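## Task

Lot numbers are printed on the shelf edge directly beneath each shelf spot, and several spots may carry the same number. Bring one cardboard box from a lot 740 spot and one from a lot 689 spot onto the desk so that no part of either overhangs the desk edge. All other cardboard boxes must stay on the shelves they started on. If no spot has a given lot, leave that lot out. The robot must not tip over or be left leaning, or the task fails.

## Robot and tools

ROBOT. A simulated Hello Robot Stretch 3 with one arm. It has a two-wheel base (0.33 m long, 0.34 m wide, rounded back) that pivots about a point between its wheels, 0.05 m behind the front edge. A lift rides up a mast, and the arm telescopes out sideways to the robot's RIGHT, so reaching forward means driving the base. The base cannot slide sideways. With the arm in and wrist folded, turning sweeps a 0.28 m radius; an unfolded level wrist reaches past that. Loose objects may occasionally get nudged by outside forces.

FRAMES. Base frame: origin on the floor between the drive wheels, x forward, y left, z up, metres. hand_pose is reported in it, located where closed fingertips meet. Odometry frame = base frame at scene start; base_odometry counts wheel rotation only (slip looks like travel), heading in rad, left positive, -3.142 to 3.142. If turned_by_wheels and turned_by_imu disagree by more than 0.15 rad, believe turned_by_imu. base_tilt gives forward/right lean in degrees (about 4 degrees of fixed bias).

TOOL move. One action per call. Either "base" and/or "joints" (optionally with "speeds", "pace", "contact_limits"), or "servos": "reboot" alone (re-enables servos that shut off; they then hold in place). No action = just report state and images (also shows scene number).
- base: an object with exactly one key. {"translate_m": d} is a relative drive of d metres from the base's last reported position, forward positive, range -3 to 3. {"rotate_rad": d} is a relative turn in place, left positive, range -6.4 to 6.4.
- joints: one object keyed by joint name, each value an absolute target: lift_m 0 to 1.1; arm_m 0 to 0.52 (extension); wrist_yaw_rad -1.345 to 4.42 (0 = along the arm, positive swings toward the front); wrist_pitch_rad -1.57 to 0.451 (0 level, negative tips fingers down); wrist_roll_rad -2.911 to 2.918 (0 = fingers side by side, level); gripper_m -0.089 to 0.179 (bigger = wider; fingertip gap is 0.007 m under the value when nearly shut, 0.025 m under when wide); head_pan_rad -3.953 to 1.73 (0 forward, positive left, -1.57 looks along the arm); head_tilt_rad -1.53 to 0.419 (negative looks down). Done tolerances: 0.004 for lift, arm, gripper; 0.02 yaw/roll; 0.05 pitch; 0.1 head.
- pace: "default" or "max". Default/max top speeds: translate 0.12/0.30 m/s, rotate 0.76/1.90 rad/s, lift 0.11/0.15 m/s, arm 0.14/0.40 m/s. The base is capped at 0.10 m/s and 0.63 rad/s unless lift_m < 0.30, arm_m < 0.03 and wrist_yaw_rad > 2.54. speeds: per-key top speed object, in place of pace, up to the max value.
- contact_limits: per-key motor_effort percent (1 to 100) at which that motion halts, given only in the same action that commands it. arm_m takes a number (negative sense when retracting). lift_m takes {"down": n, "up": n}, 1 to 100, force beyond normal free motion; below about 12 it may trip with no contact. Defaults are 32-47 down, 21-36 up. translate_m/rotate_rad only stop on contact if you give a limit; then it trips on either wheel's effort, and each wheel goes slack separately, which can rotate the robot.
- cameras: list of head_camera, nav_camera, wrist_camera or all; [] for none. blocking: true/omitted waits until everything rests; false returns within about 0.5 s while motion continues, and a later move overrides only the joints (or base) it names.
A single action is cut off after 14 s (time_out). Unknown keys make a call invalid; out-of-range values are refused. A refusal, or an uncommanded stop, cancels the remaining move/wait/finished_scene calls of that reply.

OTHER TOOLS. wait {seconds: 0 to 10, cameras}: idles and reports state, returning early once non-blocking moves have settled; wait(0) reports the "earlier move" line. stop {cameras}: brakes all your running motions (status "stopped"); it may still press on contacts. zoom_image {camera, region:[x0,y0,x1,y1]} in pixels of that camera's last full image, origin top-left, at most 504 by 504. finished_scene {scene: 1 or 2}: ends the scene irreversibly; the goal must hold with the robot idle. Scene 1 is practice and may be skipped.

RESULTS. "move" reads done or the worst status. Statuses: moving, done, off_target (rested away from target, may still push), stopped, contact_stop (that joint goes slack), time_out, torque_fault (joint goes limp and drops its target; reboot needed). on_its_own lists uncommanded behaviour; "held at" is the target, not the reading. motor_effort is percent of max, positive toward larger values, peak in brackets; wheel positive pushes forward; wrist pitch maxes near 45, roll near 72. lidar_m: 12 distances from the base origin, 30 degree sectors counter-clockwise from straight ahead (4th left, 7th behind, 10th right), at 0.17 m height, "-" for nothing or closer than 0.15 m; misses glass and thin legs. wrist_depth_mm (45-1000) and head_depth_mm (280-4000) are 7x7 median depth grids from top-left. head_camera images are rotated: turn a quarter clockwise to upright; nav_camera a quarter counterclockwise. Calibration in the session uses OpenCV conventions with T_world_to_cam from the base frame.

GRIPPING. Close to a gripper_m below the object's width (lower squeezes harder); open to at least 0.05 above its width. Readings don't confirm a grasp. Re-send if a heavy object slips.

CAUTIONS. Before folding (wrist_yaw_rad 3.0) or unfolding the wrist, put lift_m in 0.32-0.95, pitch -0.4, roll about 0; once folded lift can drop to 0.25. When yaw is under -0.4, keep pitch at -0.5 or lower. Wrist, head and an unlimited base never stop on contact, and prolonged strain shuts servos off. Pushing into something rigid with the gripper above roughly 0.45 m, or driving while holding or hooking something fixed, can tip the robot; if a lean appears, back the gripper off. Avoid drops, releasing moving items, slams, hard hits and letting things fall far.

Each tool is called as a command line: name --argument value for each argument, lists and objects as JSON in quotes; but a table of rows of numbers goes row by row, as --pt "numbers of a row", without its own name.

## Session

move

Scene clock: 0.00 s.
base_odometry: x=+0.000 y=+0.000 heading=+0.000
turned_by_wheels: +0.000
turned_by_imu: +0.000
base_tilt: forward=-0.3 right=-1.1
lidar_m: 1.49 1.03 0.94 1.59 2.73 1.10 0.84 0.82 0.87 1.24 1.57 1.87
head_depth_mm: 1635 1978 1988 1995 1934 1914 1913 / 1644 1836 1822 1794 1777 1764 1761 / 1648 1716 1697 1692 1673 1666 1648 / 1604 1614 1584 1587 1575 1556 1550 / 1529 1514 1504 1486 1485 1467 1462 / 1461 1438 1424 1418 1404 1400 1384 / 1381 1371 1355 1350 1345 1337 1330
base_status: not commanded
joint_positions: lift_m=+0.407 arm_m=+0.001 wrist_yaw_rad=+2.998 wrist_pitch_rad=-0.447 wrist_roll_rad=+0.000 gripper_m=+0.037 head_pan_rad=+0.000 head_tilt_rad=-0.003
joint_status: not commanded
measured_speeds: all 0
motor_effort: left_wheel=-0.4 right_wheel=+0.5 lift_m=+24.0 arm_m=-3.1 wrist_yaw_rad=+0.8 wrist_pitch_rad=+1.9 wrist_roll_rad=-0.1 gripper_m=+0.5 head_pan_rad=+0.2 head_tilt_rad=+7.2
hand_pose: x=+0.0104 y=+0.0728 z=+0.4134 quat_wxyz=(+0.206, +0.699, +0.107, +0.677) (m; base frame)
wrist_depth_mm: - 138 - - - - - / - 149 - - - - - / - 164 - - - - - / 926 191 221 881 874 865 868 / 748 720 212 711 714 725 721 / 653 645 129 618 129 632 623 / 565 576 276 557 539 544 550
pictures: head_camera (sideways), nav_camera (sideways), wrist_camera

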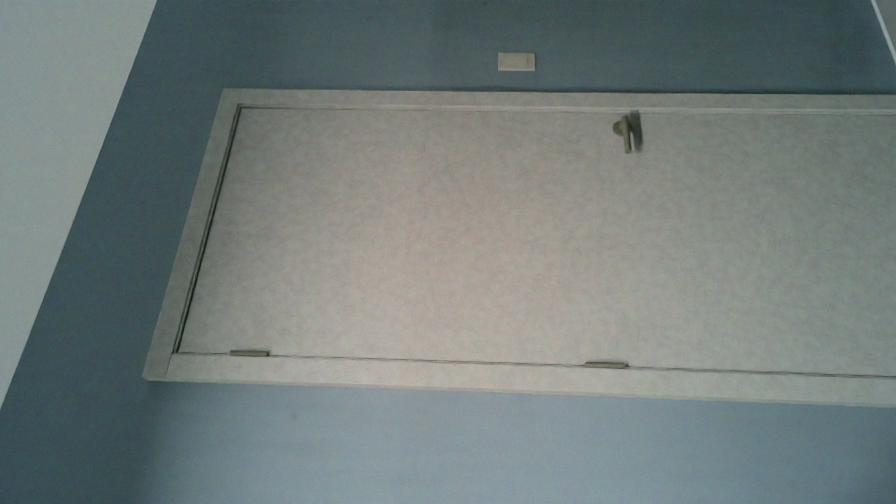

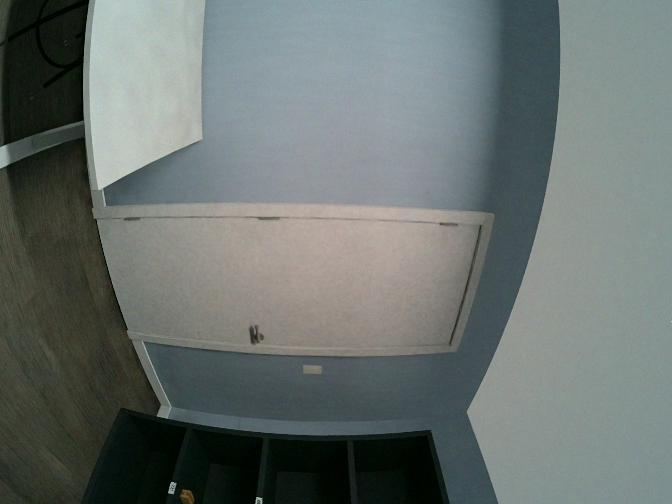

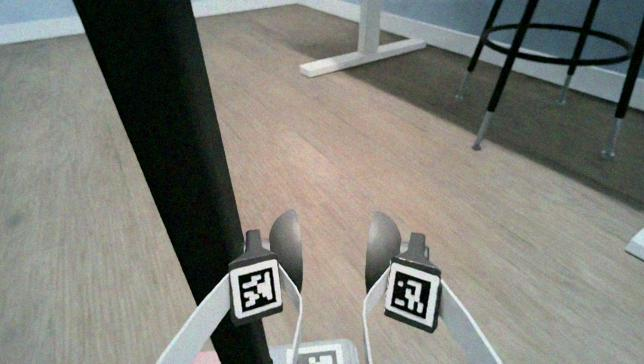

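move --joints '{"head_pan_rad": -1.57, "head_tilt_rad": -0.2}' --cameras '["head_camera","nav_camera"]'

move --joints '{"head_pan_rad": 1.57, "head_tilt_rad": -0.3}' --cameras '["head_camera","nav_camera"]'

move --joints '{"head_pan_rad": -3.1, "head_tilt_rad": -0.3}' --cameras '["head_camera","nav_camera"]'

Scene clock: 8.33 s.
move: done
base_odometry: x=+0.000 y=+0.000 heading=+0.000
turned_by_wheels: +0.000
turned_by_imu: +0.000
base_tilt: forward=-0.3 right=-1.3
lidar_m: 1.49 1.03 0.94 1.58 2.73 1.10 0.84 0.82 0.87 1.24 1.57 1.87
head_depth_mm: 975 989 994 1010 1021 1033 1046 / 1142 1121 1141 1149 1165 1185 1193 / 2001 1306 1327 1340 1377 1391 1410 / 2101 1560 1583 1619 1640 1687 1638 / 1972 1738 1802 1799 1879 1903 1719 / 1840 1901 1931 1992 2018 2072 1680 / 1750 1794 1843 1898 1933 1944 1632
base_status: not commanded
joint_positions: lift_m=+0.407 arm_m=+0.001 wrist_yaw_rad=+2.998 wrist_pitch_rad=-0.447 wrist_roll_rad=+0.000 gripper_m=+0.037 head_pan_rad=-1.607 head_tilt_rad=-0.199
joint_status: all done
measured_speeds: all 0
motor_effort: left_wheel=-0.4(0.6) right_wheel=+0.3(1.0) lift_m=+23.8(24.1) arm_m=-10.8(11.5) wrist_yaw_rad=+0.5(1.4) wrist_pitch_rad=+2.0(2.1) wrist_roll_rad=-0.3(0.3) gripper_m=+0.3(0.9) head_pan_rad=+3.0(5.5) head_tilt_rad=-2.8(5.7)
hand_pose: x=+0.0104 y=+0.0728 z=+0.4134 quat_wxyz=(+0.206, +0.699, +0.107, +0.677) (m; base frame)
wrist_depth_mm: - 138 - - - - - / - 150 - - - - - / - 165 - - - - - / 908 191 221 870 879 867 868 / 754 719 212 715 712 729 723 / 659 642 129 617 129 623 623 / 567 573 278 560 540 550 552
pictures: head_camera (sideways), nav_camera (sideways)
camera_calibration:
head_camera: T_world_to_cam=[[-0.0410365, 0.147555, -0.988202, 1.30203], [0.995159, -0.0823551, -0.0536224, 0.0633412], [-0.0892958, -0.985619, -0.143462, 0.142868], [0, 0, 0, 1]] pos_world=[0.0031538, -0.0460922, 1.31057]
nav_camera: T_world_to_cam=[[0.0108857, -0.172339, 0.984978, -1.2392], [-0.999619, 0.0231173, 0.0150922, 0.0366702], [-0.025371, -0.984766, -0.172021, 0.177309], [0, 0, 0, 1]] pos_world=[0.0546442, -0.0398023, 1.25053]

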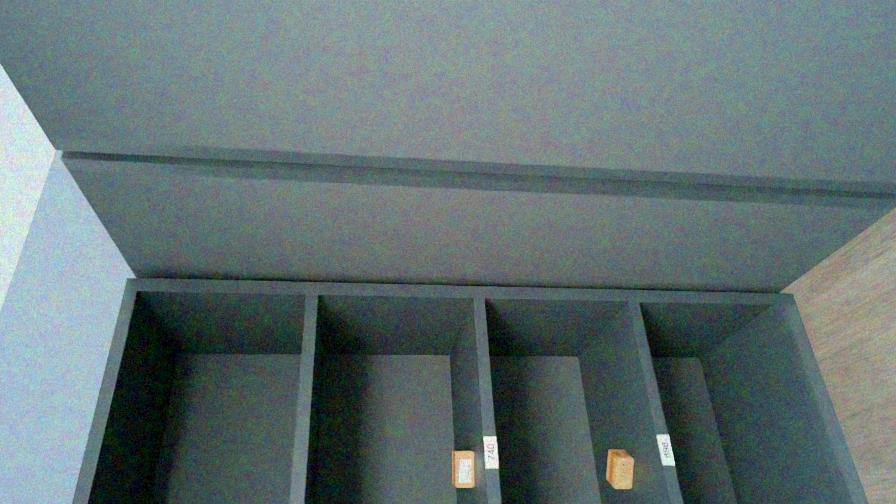

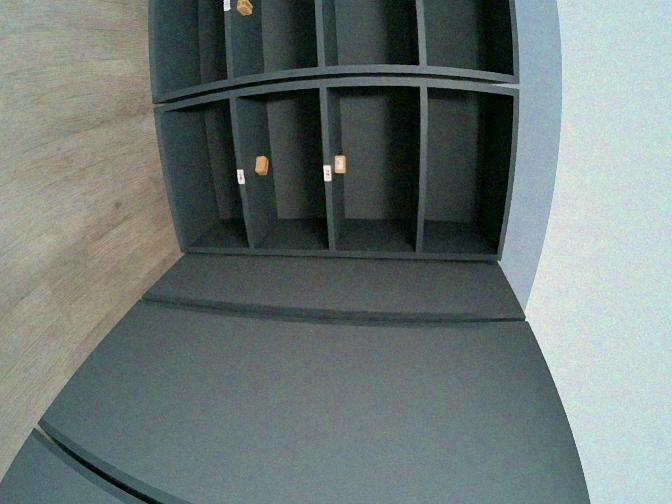

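Scene clock: 11.23 s.
move: done
base_odometry: x=+0.000 y=+0.000 heading=+0.000
turned_by_wheels: +0.000
turned_by_imu: +0.000
base_tilt: forward=-0.3 right=-1.1
lidar_m: 1.49 1.03 0.94 1.59 2.73 1.10 0.84 0.82 0.87 1.24 1.56 1.87
head_depth_mm: 1770 1794 1844 1865 1339 1008 1567 / 2009 2063 2127 2143 1328 1784 1554 / 2351 2430 2478 2571 1420 1938 1547 / 2612 2724 2846 3035 2555 1990 1541 / 2488 2633 2713 2918 2862 1970 1523 / 2382 2468 2587 2728 2790 1960 1519 / 2275 2370 2461 2616 2653 1951 1522
base_status: not commanded
joint_positions: lift_m=+0.407 arm_m=+0.001 wrist_yaw_rad=+2.998 wrist_pitch_rad=-0.447 wrist_roll_rad=+0.000 gripper_m=+0.037 head_pan_rad=+1.578 head_tilt_rad=-0.303
joint_status: all done
measured_speeds: translate_m=+0.000 rotate_rad=+0.000 lift_m=+0.000 arm_m=+0.000 wrist_yaw_rad=+0.000 wrist_pitch_rad=+0.000 wrist_roll_rad=+0.000 head_pan_rad=-0.024 head_tilt_rad=+0.000
motor_effort: left_wheel=-0.3(0.9) right_wheel=+0.9(1.2) lift_m=+23.5(24.5) arm_m=-12.8(14.2) wrist_yaw_rad=+0.1(1.8) wrist_pitch_rad=+2.0(2.1) wrist_roll_rad=-0.2(0.3) gripper_m=+1.0(1.0) head_pan_rad=-3.1(5.7) head_tilt_rad=+1.9(6.1)
hand_pose: x=+0.0104 y=+0.0728 z=+0.4134 quat_wxyz=(+0.206, +0.699, +0.107, +0.677) (m; base frame)
wrist_depth_mm: - 138 - - - - - / - 150 - - - - - / - 165 - - - - - / 917 190 221 889 868 873 870 / 746 737 212 705 706 731 728 / 650 641 128 615 129 624 626 / 565 575 279 554 534 553 541
pictures: head_camera (sideways), nav_camera (sideways)
camera_calibration:
head_camera: T_world_to_cam=[[0.0481002, -0.247356, -0.96773, 1.27477], [-0.997755, 0.033295, -0.0581029, 0.0813291], [0.0465927, 0.968353, -0.245199, 0.274391], [0, 0, 0, 1]] pos_world=[0.0070453, 0.0469055, 1.30564]
nav_camera: T_world_to_cam=[[-0.0190656, 0.272935, 0.961844, -1.20877], [0.999671, 0.0217382, 0.0136469, 0.02627], [-0.017184, 0.961787, -0.273259, 0.309033], [0, 0, 0, 1]] pos_world=[-0.0439968, 0.0321195, 1.24673]

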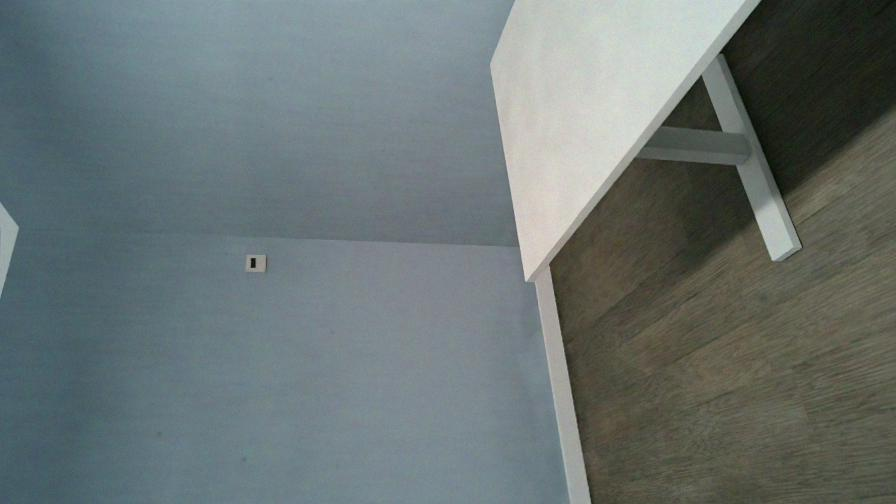

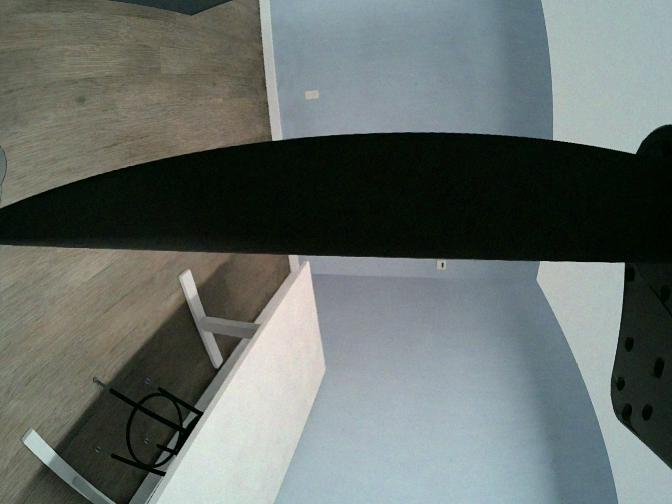

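Scene clock: 14.73 s.
move: done
base_odometry: x=+0.000 y=+0.000 heading=+0.000
turned_by_wheels: +0.000
turned_by_imu: +0.000
base_tilt: forward=-0.4 right=-1.3
lidar_m: 1.50 1.03 0.94 1.58 2.73 1.10 0.84 0.82 0.87 1.25 1.57 1.87
head_depth_mm: 913 966 1031 1094 1167 1254 1355 / 855 907 967 1021 1092 1168 1255 / 818 860 904 959 1020 1083 1165 / 775 815 855 906 959 1017 1082 / 737 773 814 850 903 951 1012 / 706 736 774 809 855 902 951 / 676 705 736 772 810 848 898
base_status: not commanded
joint_positions: lift_m=+0.407 arm_m=+0.001 wrist_yaw_rad=+2.998 wrist_pitch_rad=-0.447 wrist_roll_rad=+0.000 gripper_m=+0.037 head_pan_rad=-3.108 head_tilt_rad=-0.300
joint_status: all done
measured_speeds: translate_m=+0.000 rotate_rad=+0.000 lift_m=+0.000 arm_m=+0.000 wrist_yaw_rad=+0.000 wrist_pitch_rad=+0.000 wrist_roll_rad=+0.000 head_pan_rad=+0.024 head_tilt_rad=+0.000
motor_effort: left_wheel=-0.5(0.9) right_wheel=+0.8(1.1) lift_m=+23.4(24.3) arm_m=-13.4(14.3) wrist_yaw_rad=-0.1(2.6) wrist_pitch_rad=+1.9(2.1) wrist_roll_rad=+0.3(0.3) gripper_m=+0.6(0.9) head_pan_rad=+3.1(5.8) head_tilt_rad=+5.2(8.2)
hand_pose: x=+0.0104 y=+0.0728 z=+0.4134 quat_wxyz=(+0.206, +0.699, +0.107, +0.677) (m; base frame)
wrist_depth_mm: - 138 - - - - - / - 149 - - - - - / - 164 - - - - - / 905 191 221 892 874 849 872 / 747 723 212 702 709 727 718 / 648 637 128 618 129 627 622 / 563 580 278 555 547 551 549
pictures: head_camera (sideways), nav_camera (sideways)
camera_calibration:
head_camera: T_world_to_cam=[[0.243188, 0.0544461, -0.96845, 1.27448], [-0.00741129, -0.99829, -0.0579847, 0.0752039], [-0.969951, 0.0212787, -0.242369, 0.276899], [0, 0, 0, 1]] pos_world=[-0.0408037, -0.000207245, 1.30574]
nav_camera: T_world_to_cam=[[-0.269563, -0.0260761, 0.96263, -1.20829], [-0.0478025, 0.998763, 0.0136689, 0.0326518], [-0.961795, -0.0423315, -0.270477, 0.311156], [0, 0, 0, 1]] pos_world=[-0.0248811, -0.0509472, 1.24685]

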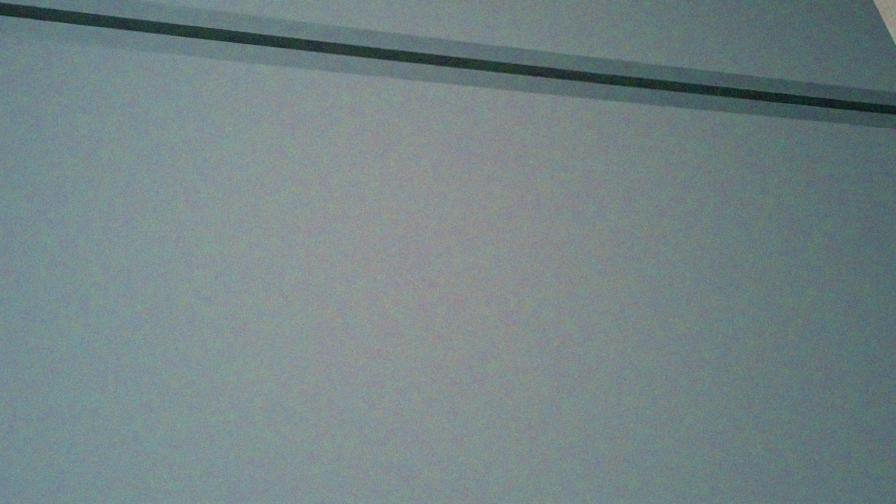

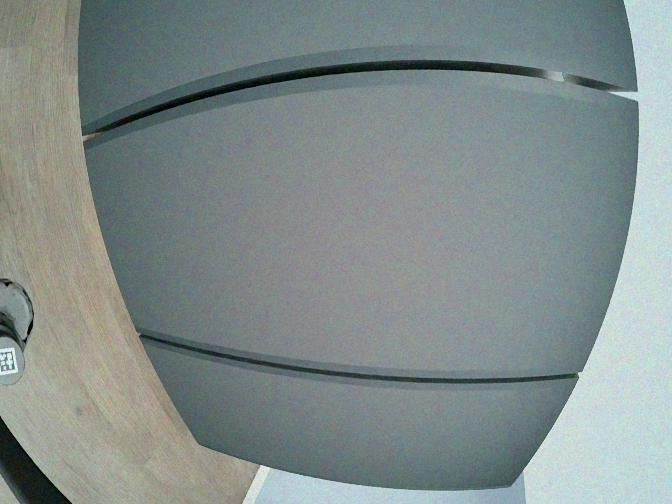

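move --joints '{"head_pan_rad": -1.1, "head_tilt_rad": -0.4}' --cameras '["head_camera","nav_camera"]'

zoom_image --camera "head_camera" --region '[300, 0, 803, 503]'

zoom_image --camera "nav_camera" --region '[100, 0, 600, 300]'

Scene clock: 34.87 s.
move: done
base_odometry: x=+0.000 y=+0.000 heading=+0.000
turned_by_wheels: +0.000
turned_by_imu: +0.000
base_tilt: forward=-0.3 right=-1.2
lidar_m: 1.49 1.03 0.94 1.58 2.74 1.10 0.84 0.82 0.87 1.24 1.57 1.87
head_depth_mm: 1701 1777 1884 1980 1919 1797 1434 / 1683 1814 1898 2038 2087 1792 1425 / 1693 1810 1892 2045 2188 1789 1411 / 1679 1786 1878 2039 2166 1777 1407 / 1350 1428 1532 1660 1796 1769 1399 / 1697 1806 1896 2017 2104 1742 1394 / 1704 1833 1907 2020 2112 1739 1395
base_status: not commanded
joint_positions: lift_m=+0.407 arm_m=+0.001 wrist_yaw_rad=+2.998 wrist_pitch_rad=-0.447 wrist_roll_rad=+0.000 gripper_m=+0.037 head_pan_rad=-1.092 head_tilt_rad=-0.400
joint_status: all done
measured_speeds: translate_m=+0.000 rotate_rad=+0.000 lift_m=+0.000 arm_m=+0.000 wrist_yaw_rad=+0.000 wrist_pitch_rad=+0.000 wrist_roll_rad=+0.000 head_pan_rad=-0.024 head_tilt_rad=+0.000
motor_effort: left_wheel=-0.2(0.8) right_wheel=+1.5(1.5) lift_m=+23.7(24.2) arm_m=-13.5(14.2) wrist_yaw_rad=-0.1(1.5) wrist_pitch_rad=+2.0(2.1) wrist_roll_rad=+0.2(0.3) gripper_m=+0.6(0.9) head_pan_rad=-3.9(5.6) head_tilt_rad=-3.8(8.2)
hand_pose: x=+0.0104 y=+0.0728 z=+0.4134 quat_wxyz=(+0.206, +0.699, +0.107, +0.677) (m; base frame)
wrist_depth_mm: - 138 - - - - - / - 149 - - - - - / - 164 - - - - - / 901 191 221 878 882 862 854 / 754 727 211 711 699 742 719 / 654 642 129 619 128 626 618 / 569 579 277 555 537 551 546
pictures: head_camera (sideways), nav_camera (sideways)
camera_calibration:
head_camera: T_world_to_cam=[[-0.197763, 0.28048, -0.939266, 1.23908], [0.901369, 0.428621, -0.0617908, 0.0746129], [0.385258, -0.858845, -0.337582, 0.392574], [0, 0, 0, 1]] pos_world=[0.0265484, -0.0423579, 1.30096]
nav_camera: T_world_to_cam=[[0.183184, -0.315897, 0.930942, -1.16963], [-0.880176, -0.47449, 0.0121857, 0.0396744], [0.437873, -0.821625, -0.364964, 0.425573], [0, 0, 0, 1]] pos_world=[0.0628303, -0.0009951, 1.24369]

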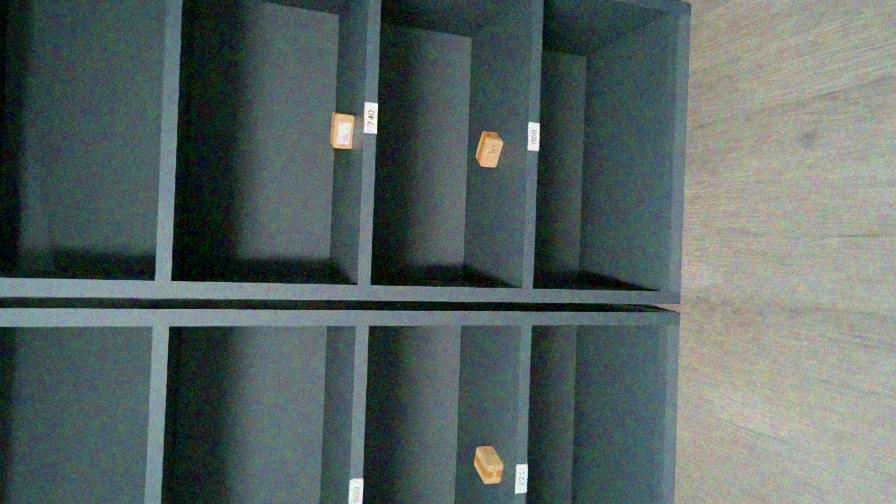

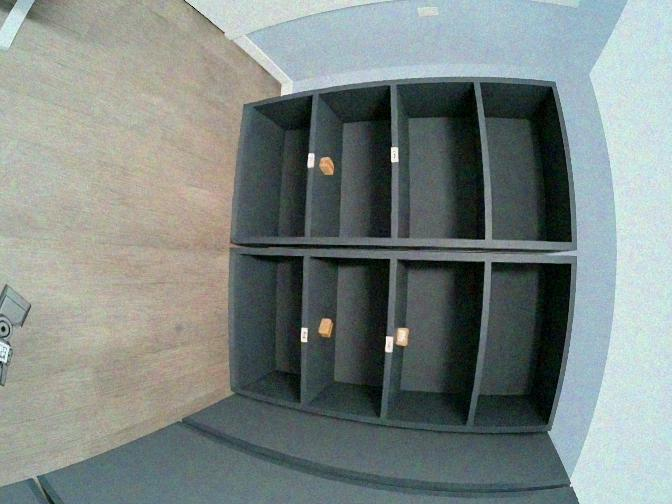

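Scaled by 1.002 from the camera's 896x504 image, which has a finer 1280x720 frame.

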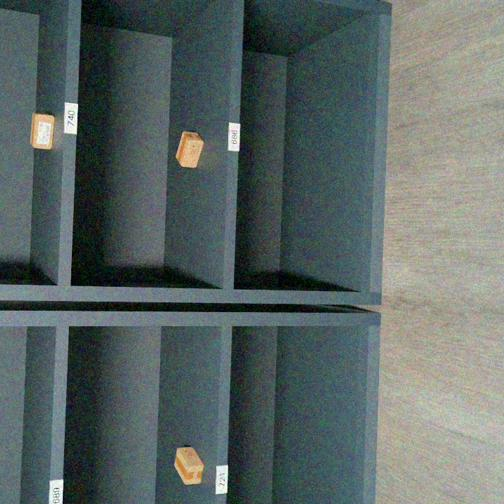

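Scaled by 1.008 from the camera's 672x504 image, which has a finer 792x594 frame.

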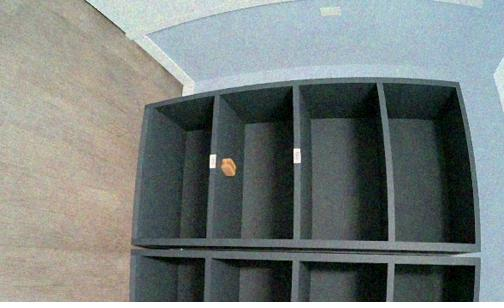

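zoom_image --camera "head_camera" --region '[300, 80, 560, 220]'

zoom_image --camera "head_camera" --region '[320, 420, 560, 504]'

Scaled by 1.938 from the camera's 896x504 image, which has a finer 1280x720 frame.

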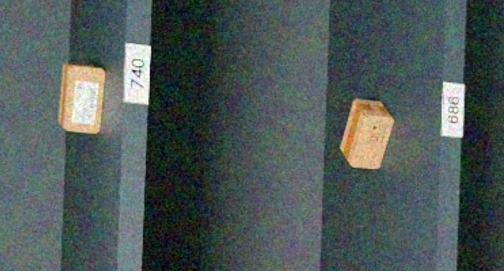

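Scaled by 2.100 from the camera's 896x504 image, which has a finer 1280x720 frame.

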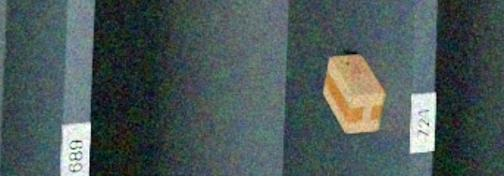

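move --base '{"rotate_rad": 0.42}' --joints '{"head_pan_rad": -1.57, "head_tilt_rad": -0.45}' --cameras '["head_camera","nav_camera"]'

zoom_image --camera "head_camera" --region '[300, 0, 803, 503]'

Scene clock: 94.03 s.
move: done
base_odometry: x=+0.000 y=+0.000 heading=+0.420
turned_by_wheels: +0.420
turned_by_imu: +0.413
base_tilt: forward=-0.4 right=-1.2
lidar_m: 1.03 0.93 1.58 2.71 1.22 0.86 0.82 0.84 1.12 1.57 1.87 1.50
head_depth_mm: 1716 1807 1709 1779 1859 1710 1368 / 1718 1848 1930 2083 2093 1695 1366 / 1696 1833 1903 2066 2130 1681 1362 / 1672 1825 1897 2046 2104 1691 1350 / 1589 1659 1730 1820 1913 1678 1347 / 1644 1771 1867 2011 2060 1642 1343 / 1641 1778 1861 1991 2035 1651 1334
base_status: done
joint_positions: lift_m=+0.407 arm_m=+0.001 wrist_yaw_rad=+2.998 wrist_pitch_rad=-0.447 wrist_roll_rad=+0.000 gripper_m=+0.037 head_pan_rad=-1.577 head_tilt_rad=-0.452
joint_status: all done
measured_speeds: all 0
motor_effort: left_wheel=-9.3(12.7) right_wheel=+9.8(12.5) lift_m=+23.7(24.3) arm_m=-13.4(13.6) wrist_yaw_rad=-0.1(1.9) wrist_pitch_rad=+1.8(2.1) wrist_roll_rad=-0.2(0.3) gripper_m=+0.7(1.1) head_pan_rad=+3.7(6.2) head_tilt_rad=-2.4(8.6)
hand_pose: x=+0.0104 y=+0.0728 z=+0.4134 quat_wxyz=(+0.206, +0.699, +0.107, +0.677) (m; base frame)
wrist_depth_mm: - 138 - - - - - / - 149 - - - - - / - 164 - - - - - / 911 192 221 873 869 862 872 / 752 722 212 712 714 724 727 / 649 644 129 613 129 620 622 / 564 578 276 553 540 548 547
pictures: head_camera (sideways), nav_camera (sideways)
camera_calibration:
head_camera: T_world_to_cam=[[-0.043865, 0.388803, -0.920276, 1.21328], [0.997272, -0.037694, -0.0634602, 0.0761108], [-0.0593624, -0.92055, -0.386089, 0.458435], [0, 0, 0, 1]] pos_world=[0.00453117, -0.0468459, 1.29838]
nav_camera: T_world_to_cam=[[0.0145273, -0.412852, 0.910682, -1.1422], [-0.999884, -0.0101093, 0.0113672, 0.0414482], [0.00451339, -0.910742, -0.412951, 0.490612], [0, 0, 0, 1]] pos_world=[0.0558221, -0.0243193, 1.24231]

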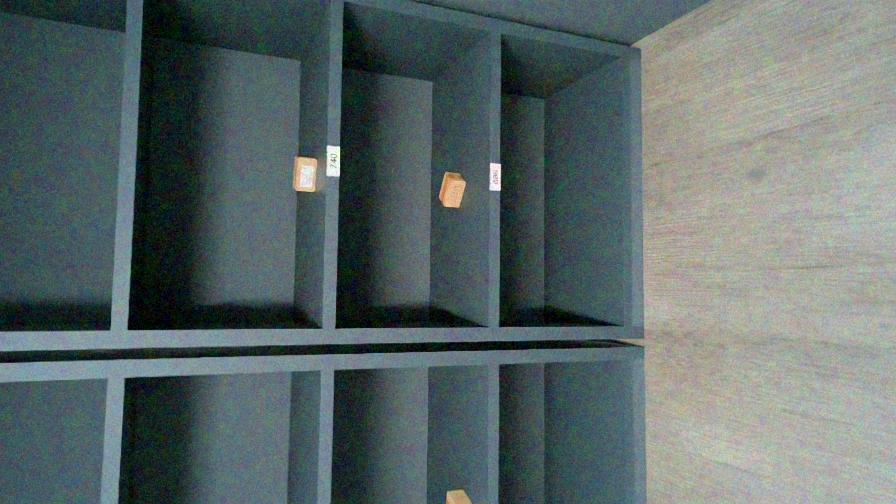

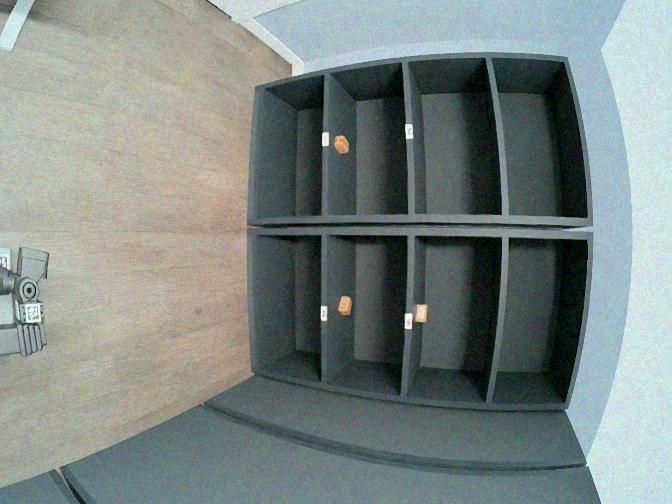

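Scaled by 1.002 from the camera's 896x504 image, which has a finer 1280x720 frame.

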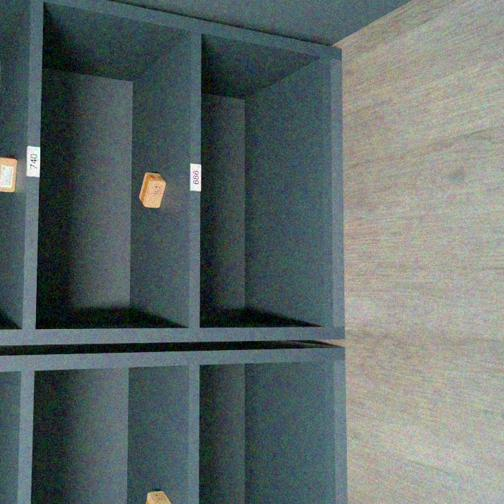

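zoom_image --camera "head_camera" --region '[440, 140, 540, 220]'

zoom_image --camera "head_camera" --region '[280, 120, 380, 220]'

move --joints '{"head_pan_rad": -1.2, "head_tilt_rad": -0.45}' --cameras '["head_camera"]'

zoom_image --camera "head_camera" --region '[300, 250, 552, 501]'

Scaled by 5.040 from the camera's 896x504 image, which has a finer 1280x720 frame.

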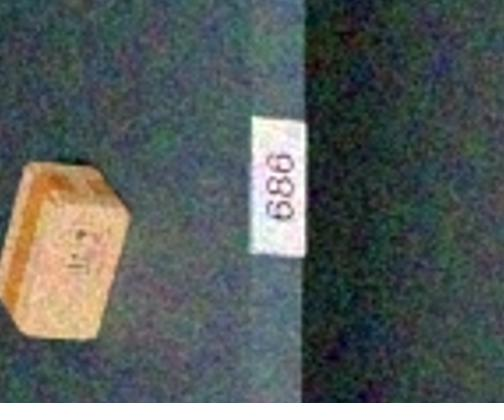

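Scaled by 5.040 from the camera's 896x504 image, which has a finer 1280x720 frame.

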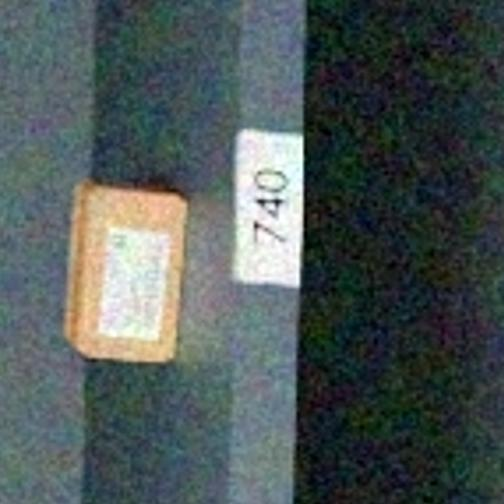

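Scene clock: 101.03 s.
move: done
base_odometry: x=+0.000 y=+0.000 heading=+0.420
turned_by_wheels: +0.000
turned_by_imu: +0.000
base_tilt: forward=-0.3 right=-1.1
lidar_m: 1.03 0.93 1.58 2.71 1.22 0.86 0.82 0.84 1.11 1.57 1.87 1.51
head_depth_mm: 1471 1693 1809 1901 2046 1717 1372 / 1668 1700 1522 1669 1930 1700 1362 / 1732 1859 1927 2040 2119 1679 1356 / 1777 1907 2019 2113 2091 1679 1357 / 1835 1983 2098 2211 2082 1667 1340 / 1632 1717 1806 2019 2084 1657 1343 / 1961 2091 2239 2330 2176 1662 1332
base_status: not commanded
joint_positions: lift_m=+0.407 arm_m=+0.001 wrist_yaw_rad=+2.998 wrist_pitch_rad=-0.447 wrist_roll_rad=+0.000 gripper_m=+0.037 head_pan_rad=-1.188 head_tilt_rad=-0.452
joint_status: all done
measured_speeds: all 0
motor_effort: left_wheel=-9.0(9.5) right_wheel=+9.6(10.3) lift_m=+23.6(24.3) arm_m=-13.5(13.8) wrist_yaw_rad=+1.1(1.2) wrist_pitch_rad=+2.0(2.1) wrist_roll_rad=+0.3(0.3) gripper_m=+0.6(0.8) head_pan_rad=+1.4(6.1) head_tilt_rad=+3.4(3.7)
hand_pose: x=+0.0104 y=+0.0728 z=+0.4134 quat_wxyz=(+0.206, +0.699, +0.107, +0.677) (m; base frame)
wrist_depth_mm: - 138 - - - - - / - 149 - - - - - / - 164 - - - - - / 916 190 221 887 863 881 862 / 752 733 212 713 704 735 723 / 653 648 129 624 128 629 627 / 563 576 277 557 543 546 544
pictures: head_camera (sideways)
camera_calibration:
head_camera: T_world_to_cam=[[-0.188026, 0.343126, -0.920278, 1.21416], [0.937074, 0.343316, -0.063452, 0.0765408], [0.294174, -0.874299, -0.386087, 0.456266], [0, 0, 0, 1]] pos_world=[0.0223473, -0.0439744, 1.29838]

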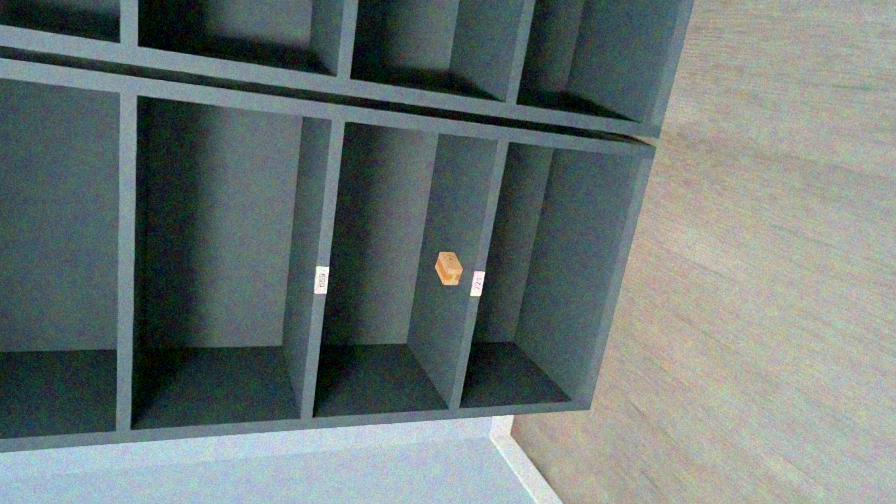

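Scaled by 2.000 from the camera's 896x504 image, which has a finer 1280x720 frame.

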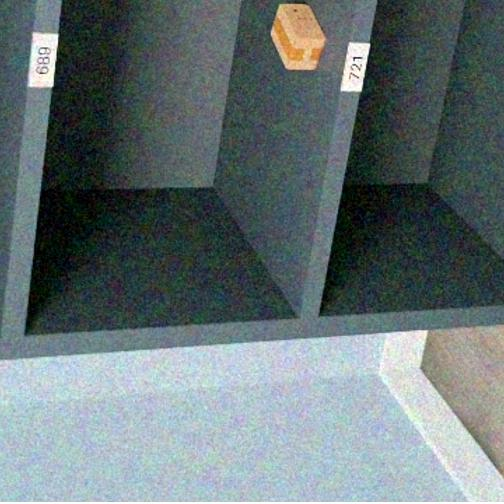

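move --joints '{"head_pan_rad": -1.7, "head_tilt_rad": -0.8}' --cameras '["head_camera", "nav_camera"]'

move --joints '{"head_pan_rad": 1.57, "head_tilt_rad": -0.5}' --cameras '["head_camera", "nav_camera"]'

move --joints '{"head_pan_rad": -3.9, "head_tilt_rad": -0.5}' --cameras '["head_camera", "nav_camera"]'

Scene clock: 147.33 s.
move: done
base_odometry: x=+0.000 y=+0.000 heading=+0.420
turned_by_wheels: +0.000
turned_by_imu: +0.000
base_tilt: forward=-0.4 right=-1.2
lidar_m: 1.03 0.94 1.58 2.71 1.22 0.86 0.82 0.84 1.12 1.57 1.87 1.51
head_depth_mm: 1403 1485 1538 1595 1530 1316 1147 / 1578 1726 1877 1842 1556 1310 1143 / 1675 1902 2200 1880 1543 1304 1134 / 1650 1886 2147 1873 1535 1298 1128 / 1615 1832 2136 1862 1528 1296 1122 / 1592 1800 1878 1837 1516 1288 1116 / 1305 1627 2033 1833 1501 1281 1117
base_status: not commanded
joint_positions: lift_m=+0.407 arm_m=+0.001 wrist_yaw_rad=+2.998 wrist_pitch_rad=-0.447 wrist_roll_rad=+0.000 gripper_m=+0.037 head_pan_rad=-1.716 head_tilt_rad=-0.802
joint_status: all done
measured_speeds: all 0
motor_effort: left_wheel=-9.3(9.4) right_wheel=+9.6(10.0) lift_m=+23.6(24.2) arm_m=-13.6(13.8) wrist_yaw_rad=-1.6(1.6) wrist_pitch_rad=+2.0(2.0) wrist_roll_rad=+0.1(0.3) gripper_m=+0.6(0.8) head_pan_rad=-0.3(4.2) head_tilt_rad=-5.8(7.6)
hand_pose: x=+0.0104 y=+0.0728 z=+0.4134 quat_wxyz=(+0.206, +0.699, +0.107, +0.677) (m; base frame)
wrist_depth_mm: - 138 - - - - - / - 149 - - - - - / - 165 - - - - - / 893 191 221 880 866 866 867 / 742 730 212 719 710 718 728 / 650 646 129 620 129 624 625 / 561 577 278 554 540 547 547
pictures: head_camera (sideways), nav_camera (sideways)
camera_calibration:
head_camera: T_world_to_cam=[[0.0523916, 0.679883, -0.731446, 0.96655], [0.985894, -0.151804, -0.0704855, 0.085316], [-0.158958, -0.717436, -0.678246, 0.839119], [0, 0, 0, 1]] pos_world=[-0.00136662, -0.0421761, 1.28212]
nav_camera: T_world_to_cam=[[-0.0841858, -0.694896, 0.714165, -0.88532], [-0.992092, 0.12541, 0.00507815, 0.0496265], [-0.093092, -0.70809, -0.699959, 0.864685], [0, 0, 0, 1]] pos_world=[0.055198, -0.00915358, 1.23726]

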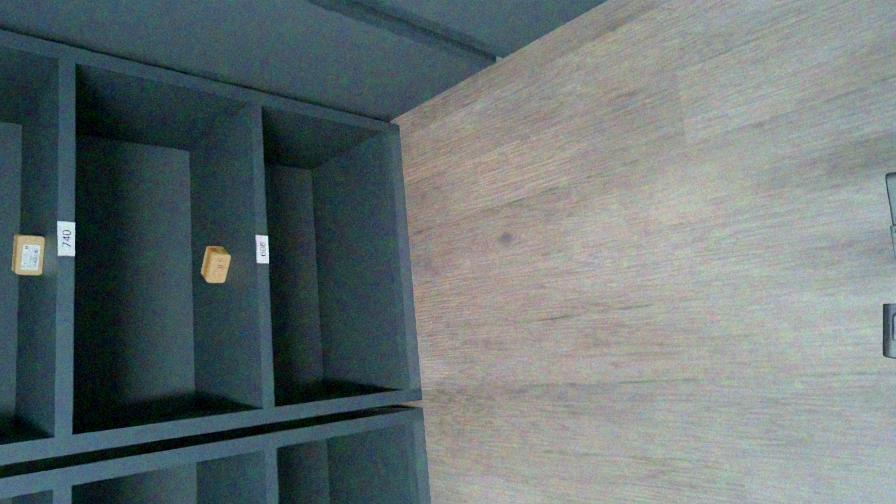

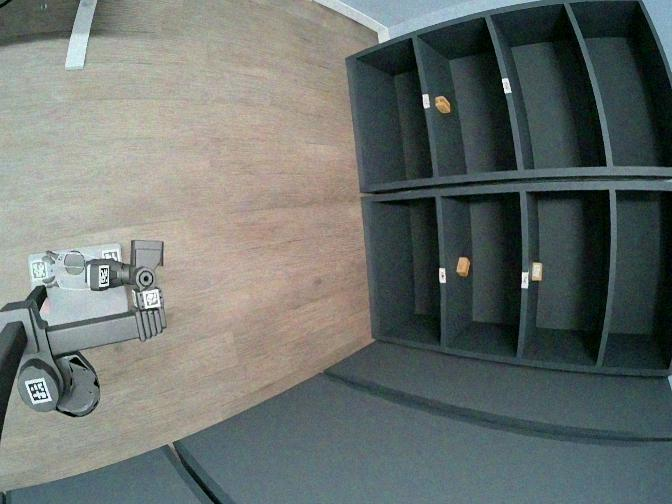

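Scene clock: 150.30 s.
move: done
base_odometry: x=+0.000 y=+0.000 heading=+0.420
turned_by_wheels: +0.000
turned_by_imu: +0.000
base_tilt: forward=-0.2 right=-1.1
lidar_m: 1.03 0.94 1.59 2.71 1.22 0.86 0.82 0.84 1.12 1.57 1.87 1.51
head_depth_mm: 2310 2497 2711 2843 2112 1626 1322 / 2277 2469 2668 2865 2098 1624 1319 / 2278 2435 2660 2852 2101 1610 1312 / 2267 2441 2649 2795 2084 1603 1304 / 2250 2408 2654 2805 2058 1584 1293 / 2253 2381 2616 2744 2052 1569 1288 / 2229 2399 2652 2741 2032 1577 1286
base_status: not commanded
joint_positions: lift_m=+0.407 arm_m=+0.001 wrist_yaw_rad=+2.998 wrist_pitch_rad=-0.447 wrist_roll_rad=+0.000 gripper_m=+0.037 head_pan_rad=+1.578 head_tilt_rad=-0.500
joint_status: all done
measured_speeds: translate_m=+0.000 rotate_rad=+0.000 lift_m=+0.000 arm_m=+0.000 wrist_yaw_rad=+0.000 wrist_pitch_rad=+0.000 wrist_roll_rad=+0.000 head_pan_rad=-0.024 head_tilt_rad=+0.000
motor_effort: left_wheel=-9.3(9.6) right_wheel=+9.5(10.3) lift_m=+23.8(24.5) arm_m=-12.9(13.8) wrist_yaw_rad=+0.9(1.5) wrist_pitch_rad=+2.0(2.1) wrist_roll_rad=+0.0(0.3) gripper_m=+0.6(1.0) head_pan_rad=-2.7(6.9) head_tilt_rad=+3.5(8.1)
hand_pose: x=+0.0104 y=+0.0728 z=+0.4134 quat_wxyz=(+0.206, +0.699, +0.107, +0.677) (m; base frame)
wrist_depth_mm: - 138 - - - - - / - 150 - - - - - / - 164 - - - - - / 885 191 221 879 872 857 847 / 754 729 212 708 714 725 718 / 645 638 129 622 129 632 619 / 566 572 278 556 542 552 541
pictures: head_camera (sideways), nav_camera (sideways)
camera_calibration:
head_camera: T_world_to_cam=[[0.0493903, -0.431826, -0.900603, 1.18708], [-0.997665, 0.0212543, -0.0649045, 0.0901666], [0.0471692, 0.901706, -0.429768, 0.514632], [0, 0, 0, 1]] pos_world=[0.0070509, 0.0466505, 1.29612]
nav_camera: T_world_to_cam=[[-0.0203177, 0.455779, 0.889861, -1.11479], [0.999656, 0.0240176, 0.010523, 0.0304195], [-0.0165762, 0.889769, -0.45611, 0.546953], [0, 0, 0, 1]] pos_world=[-0.0439926, 0.0207047, 1.24116]

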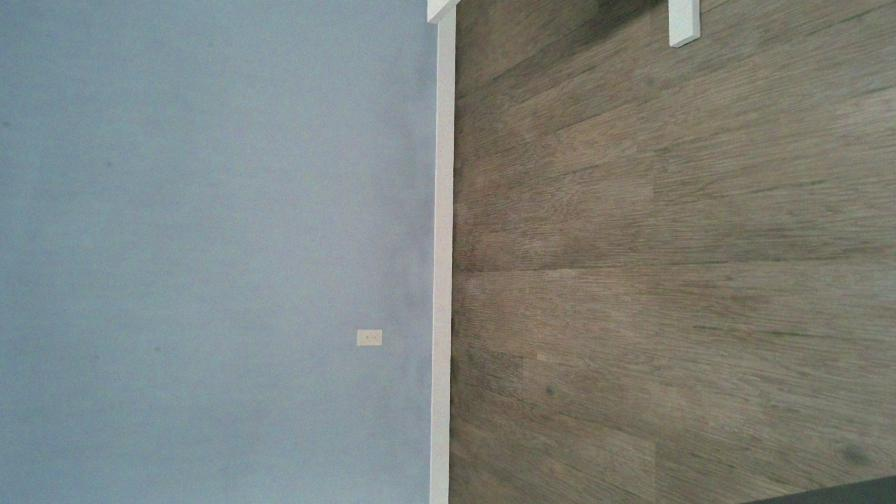

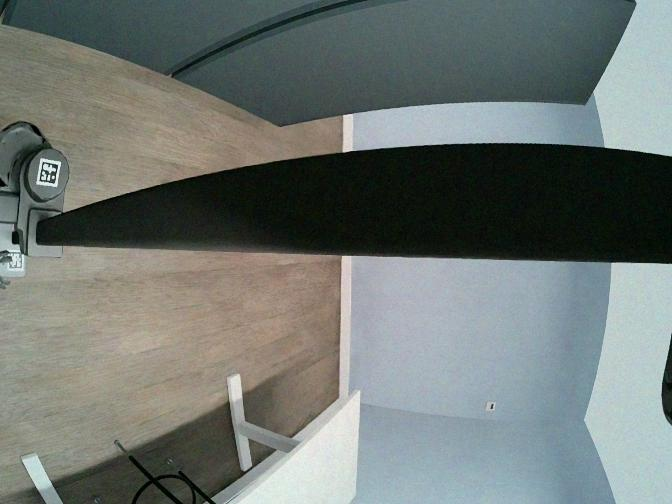

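Scene clock: 154.07 s.
move: done
base_odometry: x=+0.000 y=+0.000 heading=+0.420
turned_by_wheels: +0.000
turned_by_imu: +0.000
base_tilt: forward=-0.2 right=-1.1
lidar_m: 1.03 0.94 1.59 2.70 1.22 0.86 0.82 0.84 1.11 1.57 1.87 1.51
head_depth_mm: - - - - - - - / 1229 1335 - - - - - / 1114 1227 1365 1524 1700 1602 - / 998 1085 1199 1323 1491 1557 1309 / 906 978 1065 1173 1300 1444 1299 / 826 880 949 1030 1129 1240 1284 / 758 809 869 932 1005 1097 1196
base_status: not commanded
joint_positions: lift_m=+0.407 arm_m=+0.001 wrist_yaw_rad=+2.998 wrist_pitch_rad=-0.447 wrist_roll_rad=+0.000 gripper_m=+0.037 head_pan_rad=-3.908 head_tilt_rad=-0.500
joint_status: all done
measured_speeds: translate_m=+0.000 rotate_rad=+0.000 lift_m=+0.000 arm_m=+0.000 wrist_yaw_rad=+0.000 wrist_pitch_rad=+0.000 wrist_roll_rad=+0.000 head_pan_rad=+0.024 head_tilt_rad=+0.000
motor_effort: left_wheel=-9.1(9.6) right_wheel=+9.4(10.2) lift_m=+24.2(24.8) arm_m=-12.3(13.5) wrist_yaw_rad=-0.5(1.8) wrist_pitch_rad=+2.0(2.1) wrist_roll_rad=+0.1(0.3) gripper_m=+0.3(1.0) head_pan_rad=+3.7(5.3) head_tilt_rad=+3.6(7.3)
hand_pose: x=+0.0104 y=+0.0728 z=+0.4134 quat_wxyz=(+0.206, +0.699, +0.107, +0.677) (m; base frame)
wrist_depth_mm: - 138 - - - - - / - 149 - - - - - / - 164 - - - - - / 906 191 220 887 874 849 875 / 746 725 212 715 703 723 724 / 642 643 128 618 128 632 622 / 565 579 278 556 538 548 542
pictures: head_camera (sideways), nav_camera (sideways)
camera_calibration:
head_camera: T_world_to_cam=[[0.343316, -0.266499, -0.900618, 1.18533], [-0.712573, -0.698588, -0.0649162, 0.0884787], [-0.611861, 0.664043, -0.429736, 0.51856], [0, 0, 0, 1]] pos_world=[-0.0266083, 0.0333531, 1.29612]
nav_camera: T_world_to_cam=[[-0.340124, 0.304067, 0.889865, -1.11285], [0.68156, 0.731687, 0.0104886, 0.032325], [-0.647913, 0.610064, -0.456104, 0.55078], [0, 0, 0, 1]] pos_world=[-0.0436792, -0.0212835, 1.24116]

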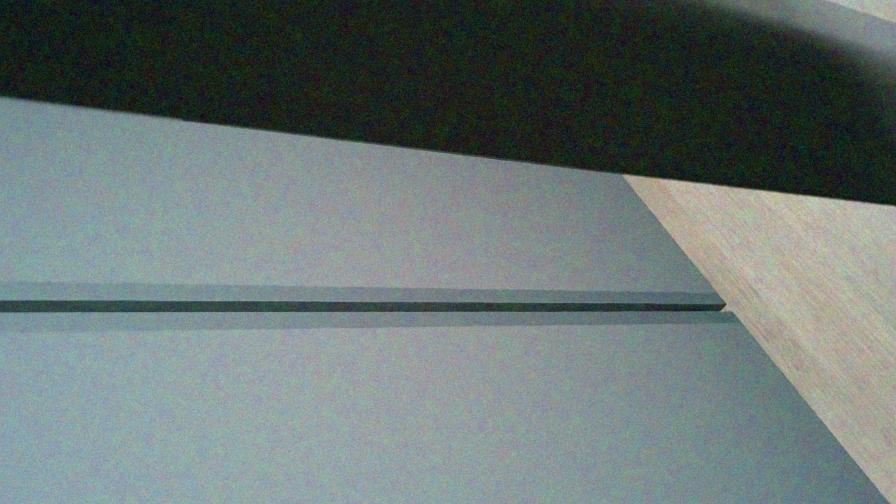

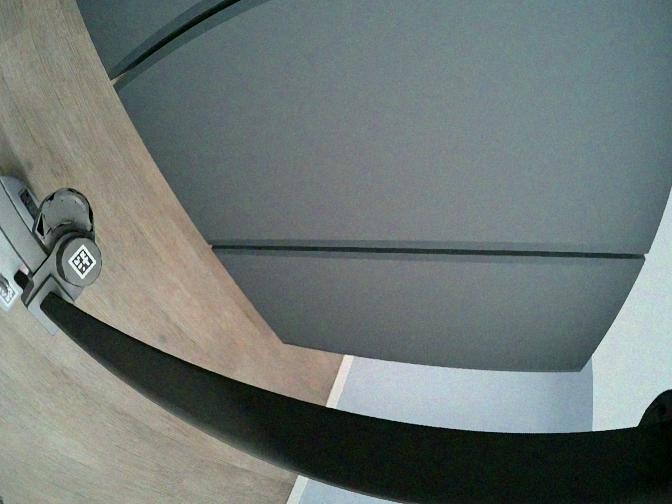

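move --base '{"rotate_rad": -1.853}' --joints '{"lift_m": 0.28, "head_pan_rad": 0.1, "head_tilt_rad": -0.45}' --cameras '["head_camera"]'

Scene clock: 194.67 s.
move: done
base_odometry: x=+0.000 y=+0.000 heading=-1.433
turned_by_wheels: -1.853
turned_by_imu: -1.823
base_tilt: forward=-0.4 right=-1.1
lidar_m: 1.51 1.56 1.72 1.47 1.03 0.94 2.71 1.81 0.98 0.82 0.82 0.92
head_depth_mm: 1368 1405 1432 1438 1477 1506 1372 / 1566 1582 1677 1738 1842 1704 1364 / 1775 1870 1967 1993 2012 1692 1362 / 1720 1859 1952 2105 2064 1683 1352 / 1672 1806 1905 2029 2077 1665 1340 / 1635 1767 1860 1797 1989 1662 1336 / 1303 1386 1467 1604 1880 1655 1330
base_status: done
joint_positions: lift_m=+0.280 arm_m=+0.001 wrist_yaw_rad=+2.998 wrist_pitch_rad=-0.448 wrist_roll_rad=+0.000 gripper_m=+0.037 head_pan_rad=+0.104 head_tilt_rad=-0.449
joint_status: all done
measured_speeds: all 0
motor_effort: left_wheel=+8.1(11.6) right_wheel=-10.4(13.3) lift_m=+24.0(27.5) arm_m=-13.1(14.3) wrist_yaw_rad=-0.9(1.8) wrist_pitch_rad=+2.0(2.1) wrist_roll_rad=+0.1(0.3) gripper_m=+0.5(1.2) head_pan_rad=-2.7(5.6) head_tilt_rad=+2.7(10.2)
hand_pose: x=+0.0104 y=+0.0727 z=+0.2860 quat_wxyz=(+0.207, +0.699, +0.107, +0.677) (m; base frame)
wrist_depth_mm: - 138 - - - - - / - 149 - - - - - / 878 166 770 824 839 811 814 / 689 191 221 674 667 666 651 / 584 557 213 549 543 553 552 / 494 492 129 290 129 481 478 / 266 271 251 262 414 420 419
pictures: head_camera (sideways)
camera_calibration:
head_camera: T_world_to_cam=[[-0.379384, -0.0859821, -0.921235, 1.21658], [-0.0715435, 0.995418, -0.0634426, 0.0826922], [0.922469, 0.0418393, -0.383797, 0.44941], [0, 0, 0, 1]] pos_world=[0.0528997, 0.00348762, 1.29848]

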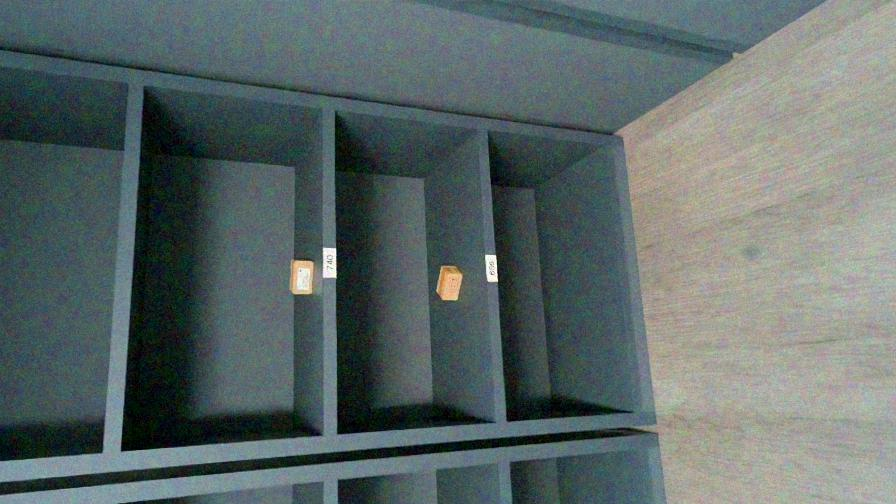

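move --base '{"translate_m": 0.93}' --pace "max" --cameras '["head_camera"]'

zoom_image --camera "head_camera" --region '[380, 120, 632, 372]'

Scene clock: 235.87 s.
move: done
base_odometry: x=+0.128 y=-0.921 heading=-1.433
turned_by_wheels: +0.000
turned_by_imu: +0.000
base_tilt: forward=-0.2 right=-1.3
lidar_m: 0.87 0.81 0.78 1.47 1.73 1.58 2.48 1.18 0.64 0.54 0.54 0.60
head_depth_mm: 726 793 804 814 887 940 995 / 680 981 998 886 1049 1013 1117 / 698 1057 1142 882 1272 1006 1282 / 619 1030 1113 866 1277 992 1275 / 629 1006 1090 796 1251 990 1232 / 649 983 1060 786 1219 986 1200 / 668 961 1034 778 1184 976 1190
base_status: done
joint_positions: lift_m=+0.280 arm_m=+0.001 wrist_yaw_rad=+2.998 wrist_pitch_rad=-0.448 wrist_roll_rad=+0.000 gripper_m=+0.037 head_pan_rad=+0.100 head_tilt_rad=-0.449
joint_status: not commanded
measured_speeds: all 0
motor_effort: left_wheel=+1.1(15.5) right_wheel=+6.3(10.7) lift_m=+27.2(27.2) arm_m=-11.5(13.1) wrist_yaw_rad=+0.0(2.0) wrist_pitch_rad=+2.1(2.1) wrist_roll_rad=-0.1(0.3) gripper_m=+0.7(1.2) head_pan_rad=-2.9(3.7) head_tilt_rad=+0.2(2.2)
hand_pose: x=+0.0104 y=+0.0727 z=+0.2860 quat_wxyz=(+0.207, +0.699, +0.107, +0.677) (m; base frame)
wrist_depth_mm: - 138 - - - - - / - 149 - - - - - / 867 166 779 837 839 794 - / 694 191 220 689 661 668 636 / 582 563 212 546 545 552 555 / 498 491 129 291 128 479 479 / 265 270 250 261 411 422 420
pictures: head_camera (sideways)
camera_calibration:
head_camera: T_world_to_cam=[[-0.379687, -0.0846084, -0.921238, 1.21658], [-0.0679488, 0.99567, -0.0634393, 0.0826016], [0.922616, 0.0385099, -0.383792, 0.44941], [0, 0, 0, 1]] pos_world=[0.0529019, 0.00338258, 1.29848]

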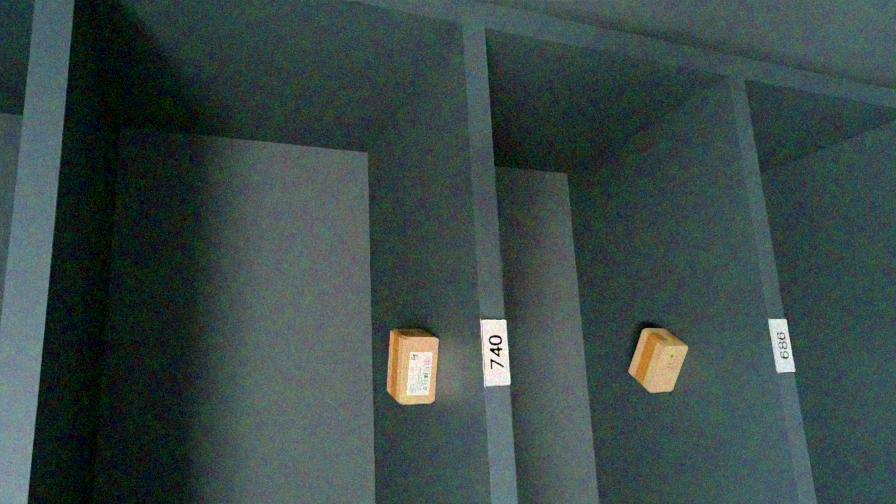

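Scaled by 2.000 from the camera's 896x504 image, which has a finer 1280x720 frame.

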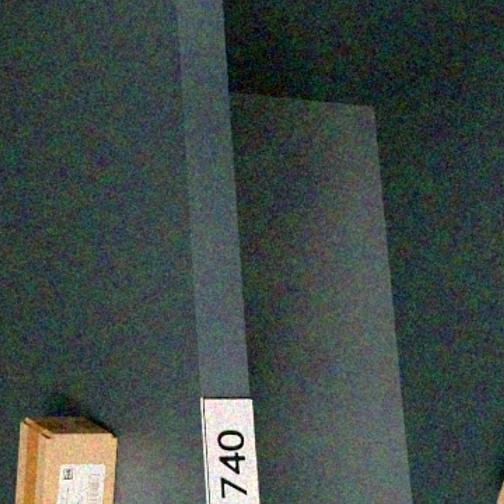

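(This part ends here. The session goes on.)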